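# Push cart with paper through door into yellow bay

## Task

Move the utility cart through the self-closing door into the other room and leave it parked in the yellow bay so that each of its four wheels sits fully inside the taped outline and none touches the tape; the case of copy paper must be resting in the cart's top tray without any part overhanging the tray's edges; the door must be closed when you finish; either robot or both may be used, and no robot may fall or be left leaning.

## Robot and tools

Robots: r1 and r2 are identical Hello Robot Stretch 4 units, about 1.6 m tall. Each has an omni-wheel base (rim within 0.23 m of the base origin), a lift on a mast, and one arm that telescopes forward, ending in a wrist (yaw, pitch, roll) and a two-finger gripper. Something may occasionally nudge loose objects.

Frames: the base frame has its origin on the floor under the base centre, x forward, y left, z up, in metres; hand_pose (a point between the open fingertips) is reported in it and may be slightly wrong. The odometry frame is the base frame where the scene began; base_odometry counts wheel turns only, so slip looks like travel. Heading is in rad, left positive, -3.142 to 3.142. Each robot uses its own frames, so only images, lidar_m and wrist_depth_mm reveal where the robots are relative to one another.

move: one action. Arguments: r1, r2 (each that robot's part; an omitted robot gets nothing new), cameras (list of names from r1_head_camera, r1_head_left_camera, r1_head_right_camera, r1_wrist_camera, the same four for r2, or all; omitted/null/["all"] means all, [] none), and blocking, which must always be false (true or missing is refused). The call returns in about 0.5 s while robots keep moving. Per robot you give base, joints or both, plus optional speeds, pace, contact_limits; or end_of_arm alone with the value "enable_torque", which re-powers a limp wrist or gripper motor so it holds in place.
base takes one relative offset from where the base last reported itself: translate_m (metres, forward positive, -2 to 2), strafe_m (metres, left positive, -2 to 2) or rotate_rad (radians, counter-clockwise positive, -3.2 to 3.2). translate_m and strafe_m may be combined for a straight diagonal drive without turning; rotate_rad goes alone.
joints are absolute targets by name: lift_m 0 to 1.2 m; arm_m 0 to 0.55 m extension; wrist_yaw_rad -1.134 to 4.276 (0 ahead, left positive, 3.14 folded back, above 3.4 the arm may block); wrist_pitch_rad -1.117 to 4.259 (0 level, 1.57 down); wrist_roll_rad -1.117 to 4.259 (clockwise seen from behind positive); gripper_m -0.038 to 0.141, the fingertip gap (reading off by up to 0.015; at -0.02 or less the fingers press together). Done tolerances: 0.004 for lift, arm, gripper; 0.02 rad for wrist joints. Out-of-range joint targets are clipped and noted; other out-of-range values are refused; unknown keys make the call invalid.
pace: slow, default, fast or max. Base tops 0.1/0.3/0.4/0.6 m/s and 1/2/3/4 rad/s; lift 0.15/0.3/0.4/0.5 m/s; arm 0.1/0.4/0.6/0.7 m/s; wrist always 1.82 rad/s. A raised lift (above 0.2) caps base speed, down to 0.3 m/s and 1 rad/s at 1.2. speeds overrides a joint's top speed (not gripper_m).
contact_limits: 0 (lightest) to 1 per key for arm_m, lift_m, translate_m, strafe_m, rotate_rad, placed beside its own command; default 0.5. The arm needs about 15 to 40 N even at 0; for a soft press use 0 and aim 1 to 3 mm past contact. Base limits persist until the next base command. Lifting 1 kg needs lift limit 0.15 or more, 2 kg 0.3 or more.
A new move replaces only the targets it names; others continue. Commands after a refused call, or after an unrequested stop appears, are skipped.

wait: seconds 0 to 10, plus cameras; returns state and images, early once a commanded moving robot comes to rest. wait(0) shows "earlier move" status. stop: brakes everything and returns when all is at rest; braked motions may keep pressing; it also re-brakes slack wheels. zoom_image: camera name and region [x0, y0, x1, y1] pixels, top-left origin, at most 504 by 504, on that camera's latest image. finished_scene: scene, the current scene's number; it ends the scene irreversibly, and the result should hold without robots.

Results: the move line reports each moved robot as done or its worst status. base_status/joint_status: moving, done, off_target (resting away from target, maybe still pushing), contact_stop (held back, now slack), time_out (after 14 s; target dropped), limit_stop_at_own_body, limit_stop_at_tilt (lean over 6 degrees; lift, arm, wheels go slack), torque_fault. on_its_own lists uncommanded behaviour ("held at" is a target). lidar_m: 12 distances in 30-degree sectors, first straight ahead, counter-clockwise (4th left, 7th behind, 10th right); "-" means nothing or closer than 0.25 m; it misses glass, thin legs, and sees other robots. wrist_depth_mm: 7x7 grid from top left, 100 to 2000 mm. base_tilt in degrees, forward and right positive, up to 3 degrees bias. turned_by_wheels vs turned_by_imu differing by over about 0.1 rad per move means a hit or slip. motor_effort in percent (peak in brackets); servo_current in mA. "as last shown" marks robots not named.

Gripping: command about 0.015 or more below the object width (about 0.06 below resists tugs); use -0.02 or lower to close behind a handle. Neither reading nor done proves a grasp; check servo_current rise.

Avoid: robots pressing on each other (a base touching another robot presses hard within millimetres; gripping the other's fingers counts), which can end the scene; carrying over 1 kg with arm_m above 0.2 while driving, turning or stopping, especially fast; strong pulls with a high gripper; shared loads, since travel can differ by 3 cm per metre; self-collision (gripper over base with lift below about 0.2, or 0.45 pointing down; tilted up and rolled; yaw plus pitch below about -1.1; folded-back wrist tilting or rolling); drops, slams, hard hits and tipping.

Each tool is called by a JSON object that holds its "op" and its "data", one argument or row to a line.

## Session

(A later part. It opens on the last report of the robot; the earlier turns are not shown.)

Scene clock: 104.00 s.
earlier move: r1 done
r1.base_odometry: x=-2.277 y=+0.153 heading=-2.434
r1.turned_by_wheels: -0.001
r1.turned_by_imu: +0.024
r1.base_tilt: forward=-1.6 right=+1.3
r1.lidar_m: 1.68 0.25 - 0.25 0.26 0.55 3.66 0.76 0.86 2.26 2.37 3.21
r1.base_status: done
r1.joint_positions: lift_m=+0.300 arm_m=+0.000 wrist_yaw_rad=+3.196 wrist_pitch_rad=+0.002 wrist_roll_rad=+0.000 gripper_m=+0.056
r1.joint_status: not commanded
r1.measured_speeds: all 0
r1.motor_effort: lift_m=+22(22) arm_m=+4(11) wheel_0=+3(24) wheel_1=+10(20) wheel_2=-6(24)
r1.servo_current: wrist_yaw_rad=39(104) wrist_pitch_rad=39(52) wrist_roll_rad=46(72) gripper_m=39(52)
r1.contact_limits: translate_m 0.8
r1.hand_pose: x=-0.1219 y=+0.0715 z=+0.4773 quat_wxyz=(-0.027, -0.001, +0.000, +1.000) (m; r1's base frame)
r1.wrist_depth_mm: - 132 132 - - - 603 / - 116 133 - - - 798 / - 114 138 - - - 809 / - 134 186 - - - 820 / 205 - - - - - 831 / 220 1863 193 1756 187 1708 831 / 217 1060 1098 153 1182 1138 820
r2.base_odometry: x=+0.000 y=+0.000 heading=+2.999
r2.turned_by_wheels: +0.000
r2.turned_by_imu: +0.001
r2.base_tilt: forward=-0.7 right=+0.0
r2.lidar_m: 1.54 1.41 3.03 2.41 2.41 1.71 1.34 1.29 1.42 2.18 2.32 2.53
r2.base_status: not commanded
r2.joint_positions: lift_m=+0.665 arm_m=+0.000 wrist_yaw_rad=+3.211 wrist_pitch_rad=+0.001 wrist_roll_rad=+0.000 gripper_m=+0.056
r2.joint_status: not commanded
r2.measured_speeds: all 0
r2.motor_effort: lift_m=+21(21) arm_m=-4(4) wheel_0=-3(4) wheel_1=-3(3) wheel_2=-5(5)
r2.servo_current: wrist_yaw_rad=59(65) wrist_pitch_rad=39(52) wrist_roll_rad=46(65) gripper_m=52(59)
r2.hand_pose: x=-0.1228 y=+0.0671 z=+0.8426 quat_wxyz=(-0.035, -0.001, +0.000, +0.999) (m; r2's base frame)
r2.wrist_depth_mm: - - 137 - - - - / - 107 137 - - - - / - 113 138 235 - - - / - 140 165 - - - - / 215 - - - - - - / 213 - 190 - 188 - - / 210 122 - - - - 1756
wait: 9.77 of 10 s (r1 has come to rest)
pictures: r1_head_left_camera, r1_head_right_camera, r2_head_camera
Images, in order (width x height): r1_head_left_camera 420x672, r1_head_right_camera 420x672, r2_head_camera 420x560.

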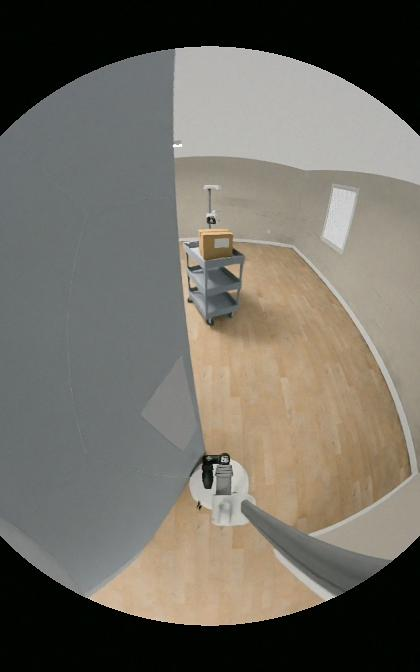

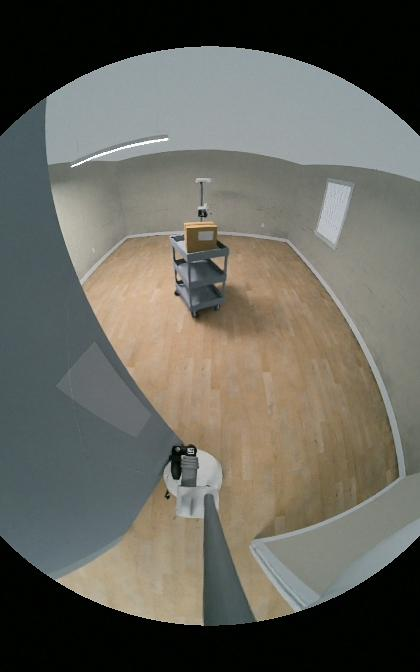

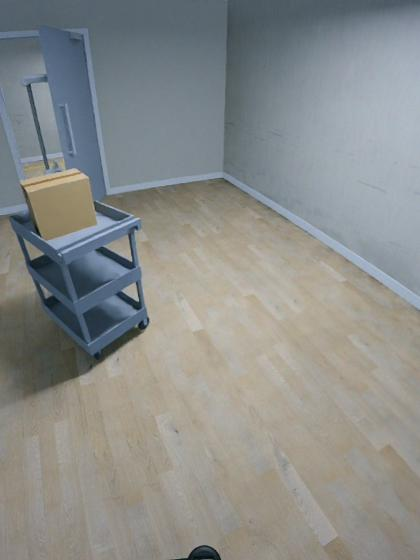

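{"op": "move", "data": {
  "blocking": false,
  "r1": {"base":{"translate_m":0.25},"pace":"slow","contact_limits":{"translate_m":0.8}},
  "cameras": []
}}

{"op": "wait", "data": {
  "seconds": 5,
  "cameras": []
}}

{"op": "move", "data": {
  "blocking": false,
  "r1": {"base":{"strafe_m":0.6},"pace":"slow","contact_limits":{"strafe_m":0.5}},
  "cameras": []
}}

{"op": "wait", "data": {
  "seconds": 9,
  "cameras": ["r1_head_left_camera","r1_head_right_camera","r2_head_camera"]
}}

Scene clock: 111.07 s.
move: r1 moving
r1.base_odometry: x=-2.286 y=+0.145 heading=-2.433
r1.turned_by_wheels: +0.000
r1.turned_by_imu: +0.000
r1.base_tilt: forward=-1.6 right=+1.3
r1.lidar_m: 1.69 0.25 - 0.25 0.27 0.58 3.64 0.77 0.87 2.31 2.38 3.21
r1.base_status: translate_m moving
r1.joint_positions: lift_m=+0.300 arm_m=+0.000 wrist_yaw_rad=+3.196 wrist_pitch_rad=+0.002 wrist_roll_rad=+0.000 gripper_m=+0.056
r1.joint_status: not commanded
r1.measured_speeds: translate_m=+0.048 strafe_m=+0.000 rotate_rad=-0.001 lift_m=+0.000 arm_m=+0.000 wrist_yaw_rad=+0.000 wrist_pitch_rad=+0.000 wrist_roll_rad=+0.000
r1.motor_effort: lift_m=+22(22) arm_m=+5(5) wheel_0=+5(5) wheel_1=+12(13) wheel_2=-9(10)
r1.servo_current: wrist_yaw_rad=59(59) wrist_pitch_rad=46(46) wrist_roll_rad=39(52) gripper_m=39(46)
r1.contact_limits: translate_m 0.8
r1.hand_pose: x=-0.1219 y=+0.0715 z=+0.4773 quat_wxyz=(-0.027, -0.001, +0.000, +1.000) (m; r1's base frame)
r1.wrist_depth_mm: - 133 133 - - - 591 / - 116 133 - - - 603 / - 114 138 - - - 809 / - 134 186 - - - 809 / 206 - - - - - 831 / 220 1808 194 1756 187 1661 820 / 218 878 1118 153 1160 1138 831
r2: as last shown
r2.turned_by_imu: +0.000
r2.base_tilt: forward=-0.7 right=+0.1
r2.lidar_m: 1.56 1.42 3.07 2.38 2.41 1.68 1.34 1.30 1.42 2.18 2.34 2.55
r2.motor_effort: lift_m=+21(21) arm_m=-4(4) wheel_0=-3(3) wheel_1=-2(3) wheel_2=-4(5)
r2.servo_current: wrist_yaw_rad=46(59) wrist_pitch_rad=46(46) wrist_roll_rad=52(52) gripper_m=52(52)
r2.wrist_depth_mm: - - 137 - - - - / - 107 138 - - - - / - 113 138 235 - - - / - 140 164 - - - - / 216 - - - - - - / 213 - 190 - 188 - - / 211 122 - - - - 1708
pictures: none
No camera images: "cameras" was empty.

Scene clock: 114.33 s.
earlier move: r1 done
r1.base_odometry: x=-2.466 y=-0.010 heading=-2.433
r1.turned_by_wheels: +0.000
r1.turned_by_imu: +0.000
r1.base_tilt: forward=-1.6 right=+1.2
r1.lidar_m: 1.42 3.56 2.58 0.25 0.25 0.48 3.92 0.96 1.20 2.30 2.39 3.18
r1.base_status: done
r1.joint_positions: lift_m=+0.300 arm_m=+0.000 wrist_yaw_rad=+3.196 wrist_pitch_rad=+0.002 wrist_roll_rad=+0.000 gripper_m=+0.056
r1.joint_status: not commanded
r1.measured_speeds: all 0
r1.motor_effort: lift_m=+22(22) arm_m=+4(5) wheel_0=+1(5) wheel_1=+7(14) wheel_2=-4(10)
r1.servo_current: wrist_yaw_rad=39(72) wrist_pitch_rad=39(52) wrist_roll_rad=46(72) gripper_m=39(52)
r1.contact_limits: translate_m 0.8
r1.hand_pose: x=-0.1219 y=+0.0715 z=+0.4773 quat_wxyz=(-0.027, -0.001, +0.000, +1.000) (m; r1's base frame)
r1.wrist_depth_mm: - 133 133 - - - 407 / - 116 132 - - - 421 / - 114 138 - - - 430 / - 134 185 - - - 442 / 205 1025 - - - - 449 / 213 1008 193 1756 187 1661 445 / 217 152 1118 154 1160 1008 442
r2.base_odometry: x=+0.000 y=+0.000 heading=+2.999
r2.turned_by_wheels: +0.000
r2.turned_by_imu: +0.000
r2.base_tilt: forward=-0.7 right=+0.0
r2.lidar_m: 1.54 1.41 3.07 2.42 2.36 1.69 1.32 1.30 1.44 2.20 2.33 2.54
r2.base_status: not commanded
r2.joint_positions: lift_m=+0.665 arm_m=+0.000 wrist_yaw_rad=+3.211 wrist_pitch_rad=+0.001 wrist_roll_rad=+0.000 gripper_m=+0.056
r2.joint_status: not commanded
r2.measured_speeds: all 0
r2.motor_effort: lift_m=+21(22) arm_m=-4(4) wheel_0=-3(4) wheel_1=-3(3) wheel_2=-5(5)
r2.servo_current: wrist_yaw_rad=46(65) wrist_pitch_rad=39(52) wrist_roll_rad=39(59) gripper_m=52(59)
r2.hand_pose: x=-0.1228 y=+0.0671 z=+0.8426 quat_wxyz=(-0.035, -0.001, +0.000, +0.999) (m; r2's base frame)
r2.wrist_depth_mm: - - 137 - - - - / - 107 137 - - - - / - 113 138 236 - - - / - 140 164 - - - - / 216 - - - - - - / 213 - 189 - 188 - - / 211 122 - - - - 1756
wait: 3.27 of 5 s (r1 has come to rest)
pictures: none
No camera images: "cameras" was empty.

Scene clock: 114.83 s.
move: r1 moving
r1.base_odometry: x=-2.457 y=-0.020 heading=-2.434
r1.turned_by_wheels: +0.000
r1.turned_by_imu: +0.000
r1.base_tilt: forward=-1.6 right=+1.3
r1.lidar_m: 1.41 3.54 2.56 0.25 0.25 0.46 3.93 0.98 1.23 2.33 2.40 3.21
r1.base_status: strafe_m moving
r1.joint_positions: lift_m=+0.300 arm_m=+0.000 wrist_yaw_rad=+3.196 wrist_pitch_rad=+0.002 wrist_roll_rad=+0.000 gripper_m=+0.056
r1.joint_status: not commanded
r1.measured_speeds: translate_m=+0.001 strafe_m=+0.056 rotate_rad=-0.004 lift_m=+0.000 arm_m=+0.000 wrist_yaw_rad=+0.000 wrist_pitch_rad=+0.000 wrist_roll_rad=+0.000
r1.motor_effort: lift_m=+22(22) arm_m=+5(5) wheel_0=-11(14) wheel_1=+9(11) wheel_2=+0(4)
r1.servo_current: wrist_yaw_rad=52(72) wrist_pitch_rad=46(52) wrist_roll_rad=52(52) gripper_m=39(46)
r1.contact_limits: strafe_m 0.5
r1.hand_pose: x=-0.1219 y=+0.0715 z=+0.4773 quat_wxyz=(-0.027, -0.001, +0.000, +1.000) (m; r1's base frame)
r1.wrist_depth_mm: - 133 133 - - - 394 / - 116 133 - - - 402 / - 114 138 - - - 413 / - 134 185 - - - 415 / 206 1042 - - - - 368 / 213 1618 194 1756 187 1661 421 / 216 164 1098 153 1160 1060 421
r2: as last shown
r2.base_tilt: forward=-0.6 right=+0.1
r2.lidar_m: 1.56 1.38 3.07 2.39 2.40 1.68 1.32 1.29 1.44 2.21 2.31 2.53
r2.motor_effort: lift_m=+21(21) arm_m=-4(4) wheel_0=-3(4) wheel_1=-3(3) wheel_2=-5(5)
r2.servo_current: wrist_yaw_rad=52(52) wrist_pitch_rad=39(46) wrist_roll_rad=52(52) gripper_m=46(59)
r2.wrist_depth_mm: - - 137 - - - - / - 107 137 - - - - / - 113 138 235 - - - / - 140 164 - - - - / 215 - - - - - - / 213 - 189 - 189 - - / 211 122 - - - - 1708
pictures: none
No camera images: "cameras" was empty.

Scene clock: 120.57 s.
earlier move: r1 contact_stop
r1.base_odometry: x=-2.136 y=-0.399 heading=-2.421
r1.turned_by_wheels: +0.013
r1.turned_by_imu: +0.007
r1.base_tilt: forward=-1.5 right=+1.3
r1.lidar_m: 1.44 2.81 0.25 2.04 0.25 0.25 0.46 1.30 1.28 2.78 2.89 1.51
r1.base_status: strafe_m contact_stop (by the wheels' count: +0.511 of +0.600)
r1.joint_positions: lift_m=+0.300 arm_m=+0.000 wrist_yaw_rad=+3.196 wrist_pitch_rad=+0.002 wrist_roll_rad=+0.000 gripper_m=+0.056
r1.joint_status: not commanded
r1.measured_speeds: all 0
r1.on_its_own: the wheels are slack since a contact_stop
r1.motor_effort: lift_m=+21(22) arm_m=+2(5) wheel_0=+0(31) wheel_1=+0(30) wheel_2=+0(10)
r1.servo_current: wrist_yaw_rad=33(72) wrist_pitch_rad=39(52) wrist_roll_rad=46(72) gripper_m=39(52)
r1.contact_limits: strafe_m 0.5
r1.hand_pose: x=-0.1218 y=+0.0716 z=+0.4774 quat_wxyz=(-0.027, -0.001, +0.000, +1.000) (m; r1's base frame)
r1.wrist_depth_mm: - 133 133 - 364 229 178 / - 114 134 - 368 231 180 / - 116 147 - 373 245 181 / 108 135 190 - 379 234 182 / 208 - - - 379 236 183 / 224 1808 193 1756 191 236 184 / 221 1118 1118 142 355 213 184
r2.base_odometry: x=+0.000 y=+0.000 heading=+2.999
r2.turned_by_wheels: +0.000
r2.turned_by_imu: +0.001
r2.base_tilt: forward=-0.7 right=+0.1
r2.lidar_m: 1.56 1.39 3.04 2.44 2.38 1.67 1.32 1.30 1.44 2.19 2.34 2.56
r2.base_status: not commanded
r2.joint_positions: lift_m=+0.665 arm_m=+0.000 wrist_yaw_rad=+3.211 wrist_pitch_rad=+0.001 wrist_roll_rad=+0.000 gripper_m=+0.056
r2.joint_status: not commanded
r2.measured_speeds: all 0
r2.motor_effort: lift_m=+21(21) arm_m=-4(4) wheel_0=-3(4) wheel_1=-3(3) wheel_2=-4(5)
r2.servo_current: wrist_yaw_rad=39(65) wrist_pitch_rad=39(46) wrist_roll_rad=52(59) gripper_m=46(59)
r2.hand_pose: x=-0.1228 y=+0.0671 z=+0.8426 quat_wxyz=(-0.035, -0.001, +0.000, +0.999) (m; r2's base frame)
r2.wrist_depth_mm: - - 137 - - - - / - 107 137 - - - - / - 113 138 235 - - - / - 140 164 - - - - / 216 - - - - - - / 213 - 190 - 188 - - / 211 122 - - - - 1708
wait: 5.73 of 9 s (r1 has come to rest)
pictures: r1_head_left_camera, r1_head_right_camera, r2_head_camera
Images, in order (width x height): r1_head_left_camera 420x672, r1_head_right_camera 420x672, r2_head_camera 420x560.

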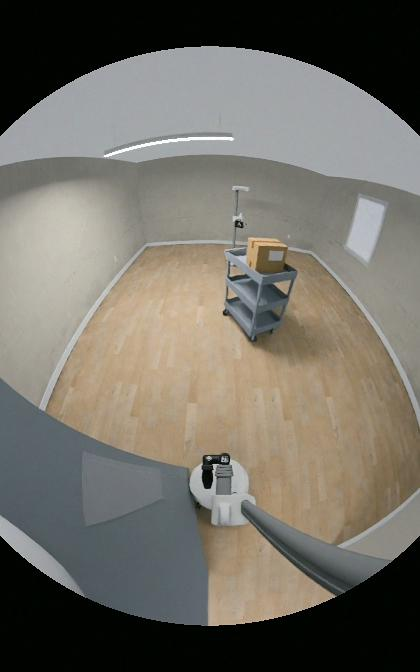

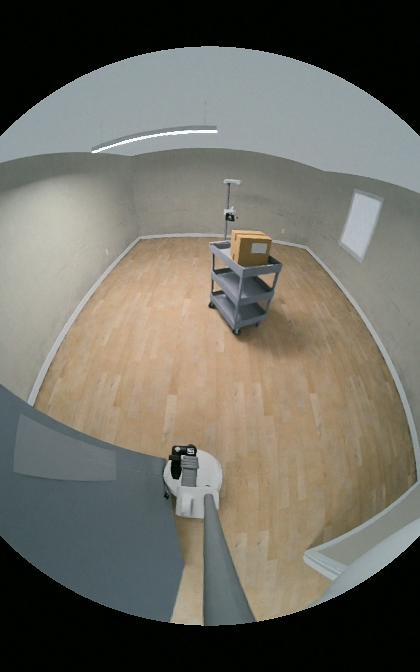

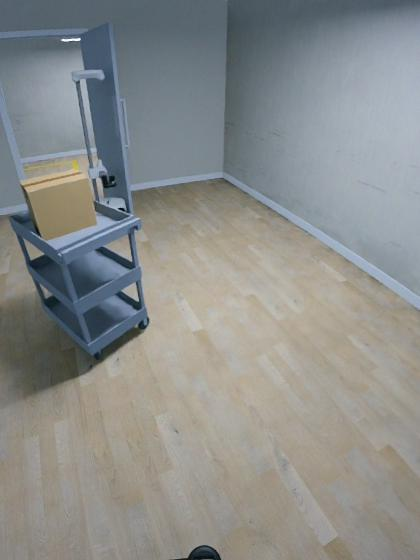

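{"op": "stop", "data": {
  "cameras": ["r1_head_camera","r1_head_left_camera"]
}}

{"op": "zoom_image", "data": {
  "camera": "r1_head_camera",
  "region": [150, 0, 420, 300]
}}

Scene clock: 130.43 s.
stop: r1's wheels hold again
r1.base_odometry: x=-2.136 y=-0.399 heading=-2.421
r1.turned_by_wheels: +0.000
r1.turned_by_imu: +0.000
r1.base_tilt: forward=-1.6 right=+1.3
r1.lidar_m: 1.47 2.81 0.25 2.03 0.25 0.25 0.49 1.34 1.26 2.80 2.89 1.51
r1.base_status: strafe_m contact_stop (by the wheels' count: +0.511 of +0.600)
r1.joint_positions: lift_m=+0.300 arm_m=+0.000 wrist_yaw_rad=+3.196 wrist_pitch_rad=+0.002 wrist_roll_rad=+0.000 gripper_m=+0.056
r1.joint_status: not commanded
r1.measured_speeds: all 0
r1.motor_effort: lift_m=+21(22) arm_m=-4(5) wheel_0=+0(31) wheel_1=+0(30) wheel_2=+0(10)
r1.servo_current: wrist_yaw_rad=59(72) wrist_pitch_rad=46(52) wrist_roll_rad=39(72) gripper_m=46(52)
r1.contact_limits: strafe_m 0.5
r1.hand_pose: x=-0.1218 y=+0.0716 z=+0.4774 quat_wxyz=(-0.027, -0.001, +0.000, +1.000) (m; r1's base frame)
r1.wrist_depth_mm: - 134 134 - 364 229 178 / - 114 133 - 368 231 179 / - 116 147 - 375 246 181 / 108 134 189 - 377 235 182 / 208 - - - 382 236 183 / 224 1756 194 1708 191 236 183 / 220 1118 1138 143 353 212 183
r2.base_odometry: x=+0.000 y=+0.000 heading=+2.999
r2.turned_by_wheels: +0.000
r2.turned_by_imu: +0.000
r2.base_tilt: forward=-0.6 right=+0.0
r2.lidar_m: 1.54 1.40 3.06 2.40 2.39 1.68 1.32 1.28 1.44 2.19 2.33 2.52
r2.base_status: not commanded
r2.joint_positions: lift_m=+0.665 arm_m=+0.000 wrist_yaw_rad=+3.211 wrist_pitch_rad=+0.001 wrist_roll_rad=+0.000 gripper_m=+0.056
r2.joint_status: not commanded
r2.measured_speeds: all 0
r2.motor_effort: lift_m=+21(21) arm_m=-4(4) wheel_0=-3(4) wheel_1=-3(3) wheel_2=-4(5)
r2.servo_current: wrist_yaw_rad=46(65) wrist_pitch_rad=46(46) wrist_roll_rad=52(59) gripper_m=46(59)
r2.hand_pose: x=-0.1228 y=+0.0671 z=+0.8426 quat_wxyz=(-0.035, -0.001, +0.000, +0.999) (m; r2's base frame)
r2.wrist_depth_mm: - - 137 - - - - / - 107 137 - - - - / - 113 139 235 - - - / - 140 165 - - - - / 216 - - - - - - / 212 - 190 - 188 - - / 211 122 - - - - 1756
pictures: r1_head_camera, r1_head_left_camera
Images, in order (width x height): r1_head_camera 420x560, r1_head_left_camera 420x672.

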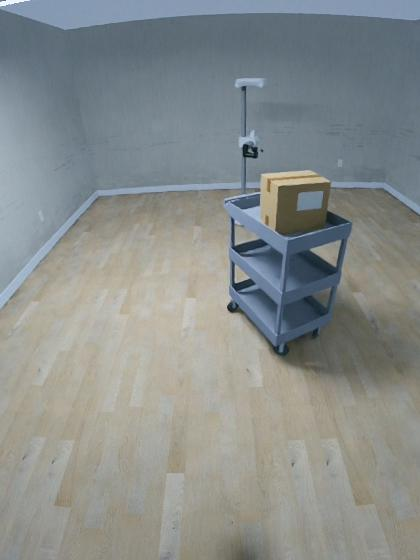

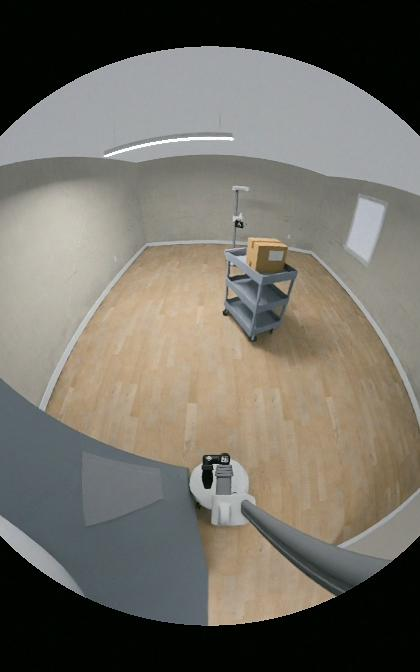

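Scaled by 1.680 from the camera's 420x560 image, which has a finer 600x800 frame.

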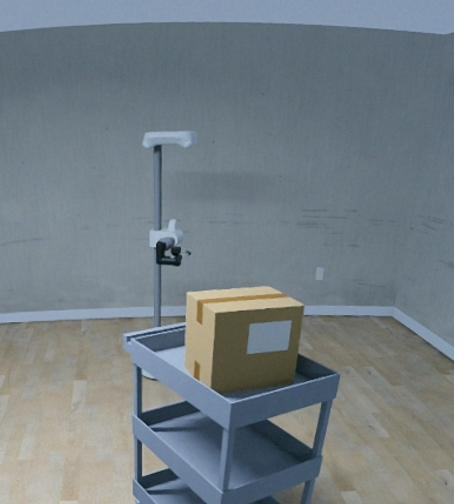

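{"op": "move", "data": {
  "blocking": false,
  "r2": {"base":{"translate_m":0.65,"strafe_m":-0.07},"joints":{"wrist_yaw_rad":0}},
  "cameras": []
}}

{"op": "wait", "data": {
  "seconds": 5,
  "cameras": []
}}

{"op": "move", "data": {
  "blocking": false,
  "r2": {"base":{"rotate_rad":0.89},"joints":{"wrist_roll_rad":1.57,"gripper_m":0.14}},
  "cameras": []
}}

{"op": "wait", "data": {
  "seconds": 2.5,
  "cameras": ["r2_head_camera","r2_wrist_camera"]
}}

Scene clock: 171.03 s.
move: r2 moving
r1: as last shown
r1.base_tilt: forward=-1.5 right=+1.2
r1.lidar_m: 1.45 2.84 0.25 2.02 0.25 0.25 0.48 1.32 1.27 2.79 2.87 1.49
r1.motor_effort: lift_m=+21(21) arm_m=-4(4) wheel_0=+0(1) wheel_1=+0(0) wheel_2=+0(0)
r1.servo_current: wrist_yaw_rad=52(65) wrist_pitch_rad=46(46) wrist_roll_rad=46(59) gripper_m=46(46)
r1.contact_limits: strafe_m 0.5
r1.wrist_depth_mm: - 133 133 - 364 229 177 / - 114 133 - 370 231 179 / - 115 146 - 375 245 181 / 107 135 189 - 377 234 182 / 209 - - - 382 235 183 / 224 1756 193 1756 191 236 183 / 220 1118 1078 143 353 212 183
r2.base_odometry: x=-0.031 y=+0.008 heading=+2.999
r2.turned_by_wheels: +0.000
r2.turned_by_imu: +0.001
r2.base_tilt: forward=-0.7 right=+0.0
r2.lidar_m: 1.53 1.37 3.05 2.43 2.41 1.71 1.34 1.33 1.47 2.23 2.32 2.52
r2.base_status: translate_m moving; strafe_m moving
r2.joint_positions: lift_m=+0.665 arm_m=+0.000 wrist_yaw_rad=+2.650 wrist_pitch_rad=+0.001 wrist_roll_rad=+0.000 gripper_m=+0.056
r2.joint_status: wrist_yaw_rad moving
r2.measured_speeds: translate_m=+0.122 strafe_m=-0.012 rotate_rad=+0.004 lift_m=+0.000 arm_m=+0.000 wrist_yaw_rad=-1.733 wrist_pitch_rad=+0.000 wrist_roll_rad=+0.000
r2.motor_effort: lift_m=+21(21) arm_m=-4(4) wheel_0=+7(11) wheel_1=+7(7) wheel_2=-11(14)
r2.servo_current: wrist_yaw_rad=91(124) wrist_pitch_rad=39(46) wrist_roll_rad=46(59) gripper_m=52(59)
r2.hand_pose: x=-0.0421 y=+0.2131 z=+0.8426 quat_wxyz=(+0.243, -0.001, +0.000, +0.970) (m; r2's base frame)
r2.wrist_depth_mm: - - - - - - - / - - - - - - - / 206 - - - - - - / 246 - - - - - - / - - - - - - - / - - 189 - 191 - - / - 123 - - - 1808 1708
pictures: none
No camera images: "cameras" was empty.

Scene clock: 174.20 s.
earlier move: r2 done
r1.base_odometry: x=-2.136 y=-0.399 heading=-2.421
r1.turned_by_wheels: +0.000
r1.turned_by_imu: +0.000
r1.base_tilt: forward=-1.6 right=+1.2
r1.lidar_m: 1.44 2.82 0.25 2.04 0.25 0.25 0.46 1.35 1.27 2.80 2.90 1.51
r1.base_status: not commanded
r1.joint_positions: lift_m=+0.300 arm_m=+0.000 wrist_yaw_rad=+3.196 wrist_pitch_rad=+0.002 wrist_roll_rad=+0.000 gripper_m=+0.056
r1.joint_status: not commanded
r1.measured_speeds: all 0
r1.motor_effort: lift_m=+21(21) arm_m=-4(4) wheel_0=+0(1) wheel_1=+0(1) wheel_2=+0(0)
r1.servo_current: wrist_yaw_rad=39(72) wrist_pitch_rad=39(52) wrist_roll_rad=39(72) gripper_m=33(46)
r1.contact_limits: strafe_m 0.5
r1.hand_pose: x=-0.1218 y=+0.0716 z=+0.4774 quat_wxyz=(-0.027, -0.001, +0.000, +1.000) (m; r1's base frame)
r1.wrist_depth_mm: - 133 133 - 364 229 178 / - 114 133 - 370 232 180 / - 116 146 - 373 244 181 / 107 134 189 - 377 234 183 / 209 - - - 379 234 183 / 224 1808 193 1708 191 236 183 / 221 1118 1138 143 355 211 183
r2.base_odometry: x=-0.633 y=+0.161 heading=+2.999
r2.turned_by_wheels: +0.000
r2.turned_by_imu: +0.001
r2.base_tilt: forward=-0.7 right=+0.0
r2.lidar_m: 3.03 0.87 0.90 2.76 2.68 2.37 1.90 1.87 2.04 2.03 2.01 2.22
r2.base_status: done
r2.joint_positions: lift_m=+0.665 arm_m=+0.000 wrist_yaw_rad=+0.003 wrist_pitch_rad=+0.001 wrist_roll_rad=+0.000 gripper_m=+0.056
r2.joint_status: all done
r2.measured_speeds: all 0
r2.motor_effort: lift_m=+21(21) arm_m=-4(4) wheel_0=+3(13) wheel_1=+2(7) wheel_2=-4(14)
r2.servo_current: wrist_yaw_rad=46(163) wrist_pitch_rad=46(46) wrist_roll_rad=52(59) gripper_m=52(59)
r2.hand_pose: x=+0.4596 y=-0.0866 z=+0.8426 quat_wxyz=(+1.000, +0.000, +0.001, +0.001) (m; r2's base frame)
r2.wrist_depth_mm: - - - - - - - / - - - - - - - / - - - - - - - / - - - - - - - / - - - - - - - / 1160 - 196 - 191 - - / - 1661 1863 - - 1808 1708
wait: 3.17 of 5 s (r2 has come to rest)
pictures: none
No camera images: "cameras" was empty.

Scene clock: 174.70 s.
move: r2 moving
r1: as last shown
r1.base_tilt: forward=-1.6 right=+1.3
r1.lidar_m: 1.43 2.84 0.25 2.05 0.25 0.25 0.46 1.31 1.26 2.79 2.88 1.51
r1.motor_effort: lift_m=+21(21) arm_m=-4(4) wheel_0=+0(1) wheel_1=+0(0) wheel_2=+0(0)
r1.servo_current: wrist_yaw_rad=39(72) wrist_pitch_rad=39(46) wrist_roll_rad=59(65) gripper_m=39(52)
r1.contact_limits: strafe_m 0.5
r1.wrist_depth_mm: - 133 132 - 366 229 178 / - 114 134 - 373 230 180 / - 115 147 - 375 244 180 / 107 135 189 - 375 234 182 / 209 - - - 382 235 183 / 224 1808 193 1756 191 236 183 / 220 1118 1078 143 355 213 183
r2.base_odometry: x=-0.633 y=+0.161 heading=-3.032
r2.turned_by_wheels: +0.252
r2.turned_by_imu: +0.245
r2.base_tilt: forward=-0.7 right=+0.1
r2.lidar_m: 0.95 0.87 2.97 2.71 2.72 2.06 1.86 1.91 2.22 2.03 2.05 2.58
r2.base_status: rotate_rad moving
r2.joint_positions: lift_m=+0.665 arm_m=+0.000 wrist_yaw_rad=+0.003 wrist_pitch_rad=+0.001 wrist_roll_rad=+0.588 gripper_m=+0.075
r2.joint_status: wrist_roll_rad moving; gripper_m moving
r2.measured_speeds: translate_m=-0.001 strafe_m=-0.001 rotate_rad=+0.973 lift_m=+0.000 arm_m=+0.000 wrist_yaw_rad=+0.000 wrist_pitch_rad=+0.000 wrist_roll_rad=+1.820
r2.motor_effort: lift_m=+21(21) arm_m=-4(4) wheel_0=-11(11) wheel_1=-9(10) wheel_2=-10(11)
r2.servo_current: wrist_yaw_rad=52(52) wrist_pitch_rad=33(46) wrist_roll_rad=65(111) gripper_m=111(111)
r2.hand_pose: x=+0.4595 y=-0.0867 z=+0.8426 quat_wxyz=(+0.957, +0.290, +0.001, +0.001) (m; r2's base frame)
r2.wrist_depth_mm: - - - - - - - / - - - - - - - / - - - - - - - / - - - - - - - / - 1008 - - - - 1661 / 854 904 190 - 190 1618 1336 / 831 668 - - 1576 1308 1098
pictures: none
No camera images: "cameras" was empty.

Scene clock: 176.03 s.
earlier move: r2 done
r1.base_odometry: x=-2.136 y=-0.399 heading=-2.421
r1.turned_by_wheels: +0.000
r1.turned_by_imu: +0.000
r1.base_tilt: forward=-1.6 right=+1.2
r1.lidar_m: 1.46 2.83 0.25 2.03 0.25 0.25 0.46 1.35 1.28 2.79 2.88 1.53
r1.base_status: not commanded
r1.joint_positions: lift_m=+0.300 arm_m=+0.000 wrist_yaw_rad=+3.196 wrist_pitch_rad=+0.002 wrist_roll_rad=+0.000 gripper_m=+0.056
r1.joint_status: not commanded
r1.measured_speeds: all 0
r1.motor_effort: lift_m=+21(21) arm_m=-3(4) wheel_0=+0(1) wheel_1=+0(0) wheel_2=+0(0)
r1.servo_current: wrist_yaw_rad=33(72) wrist_pitch_rad=39(46) wrist_roll_rad=65(65) gripper_m=33(52)
r1.contact_limits: strafe_m 0.5
r1.hand_pose: x=-0.1218 y=+0.0716 z=+0.4774 quat_wxyz=(-0.027, -0.001, +0.000, +1.000) (m; r1's base frame)
r1.wrist_depth_mm: - 133 133 - 366 228 178 / - 114 133 - 368 231 179 / - 115 146 - 375 245 182 / 107 135 190 - 377 234 182 / 208 - - - 379 235 183 / 224 1756 194 1708 191 236 183 / 221 1118 1138 143 353 211 183
r2.base_odometry: x=-0.633 y=+0.161 heading=-2.395
r2.turned_by_wheels: +0.637
r2.turned_by_imu: +0.621
r2.base_tilt: forward=-0.7 right=+0.1
r2.lidar_m: 0.90 2.86 2.68 2.77 1.98 1.88 1.96 2.14 2.03 2.11 2.84 0.91
r2.base_status: done
r2.joint_positions: lift_m=+0.665 arm_m=+0.000 wrist_yaw_rad=+0.003 wrist_pitch_rad=+0.001 wrist_roll_rad=+1.568 gripper_m=+0.140
r2.joint_status: all done
r2.measured_speeds: all 0
r2.motor_effort: lift_m=+21(21) arm_m=-4(4) wheel_0=-2(11) wheel_1=-3(10) wheel_2=-4(11)
r2.servo_current: wrist_yaw_rad=52(59) wrist_pitch_rad=46(46) wrist_roll_rad=52(111) gripper_m=52(124)
r2.hand_pose: x=+0.4596 y=-0.0867 z=+0.8426 quat_wxyz=(+0.708, +0.706, +0.001, +0.001) (m; r2's base frame)
r2.wrist_depth_mm: - - - 699 - 715 1008 / - - - 891 - 707 - / - - 960 904 - 715 - / - - - 732 - 715 - / - - - - - 1618 1205 / - - - - - 1397 1182 / - - - - - 1863 1160
wait: 1.33 of 2.5 s (r2 has come to rest)
pictures: r2_head_camera, r2_wrist_camera
Images, in order (width x height): r2_head_camera 420x560, r2_wrist_camera 616x392.

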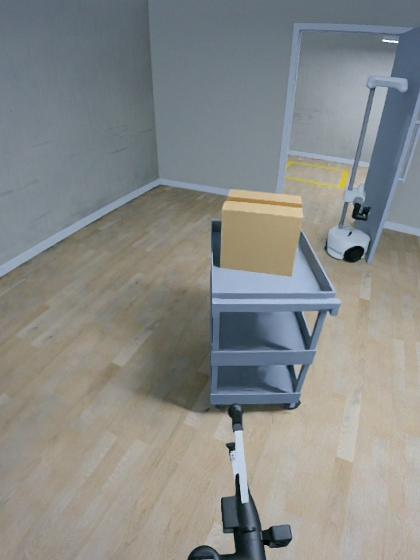

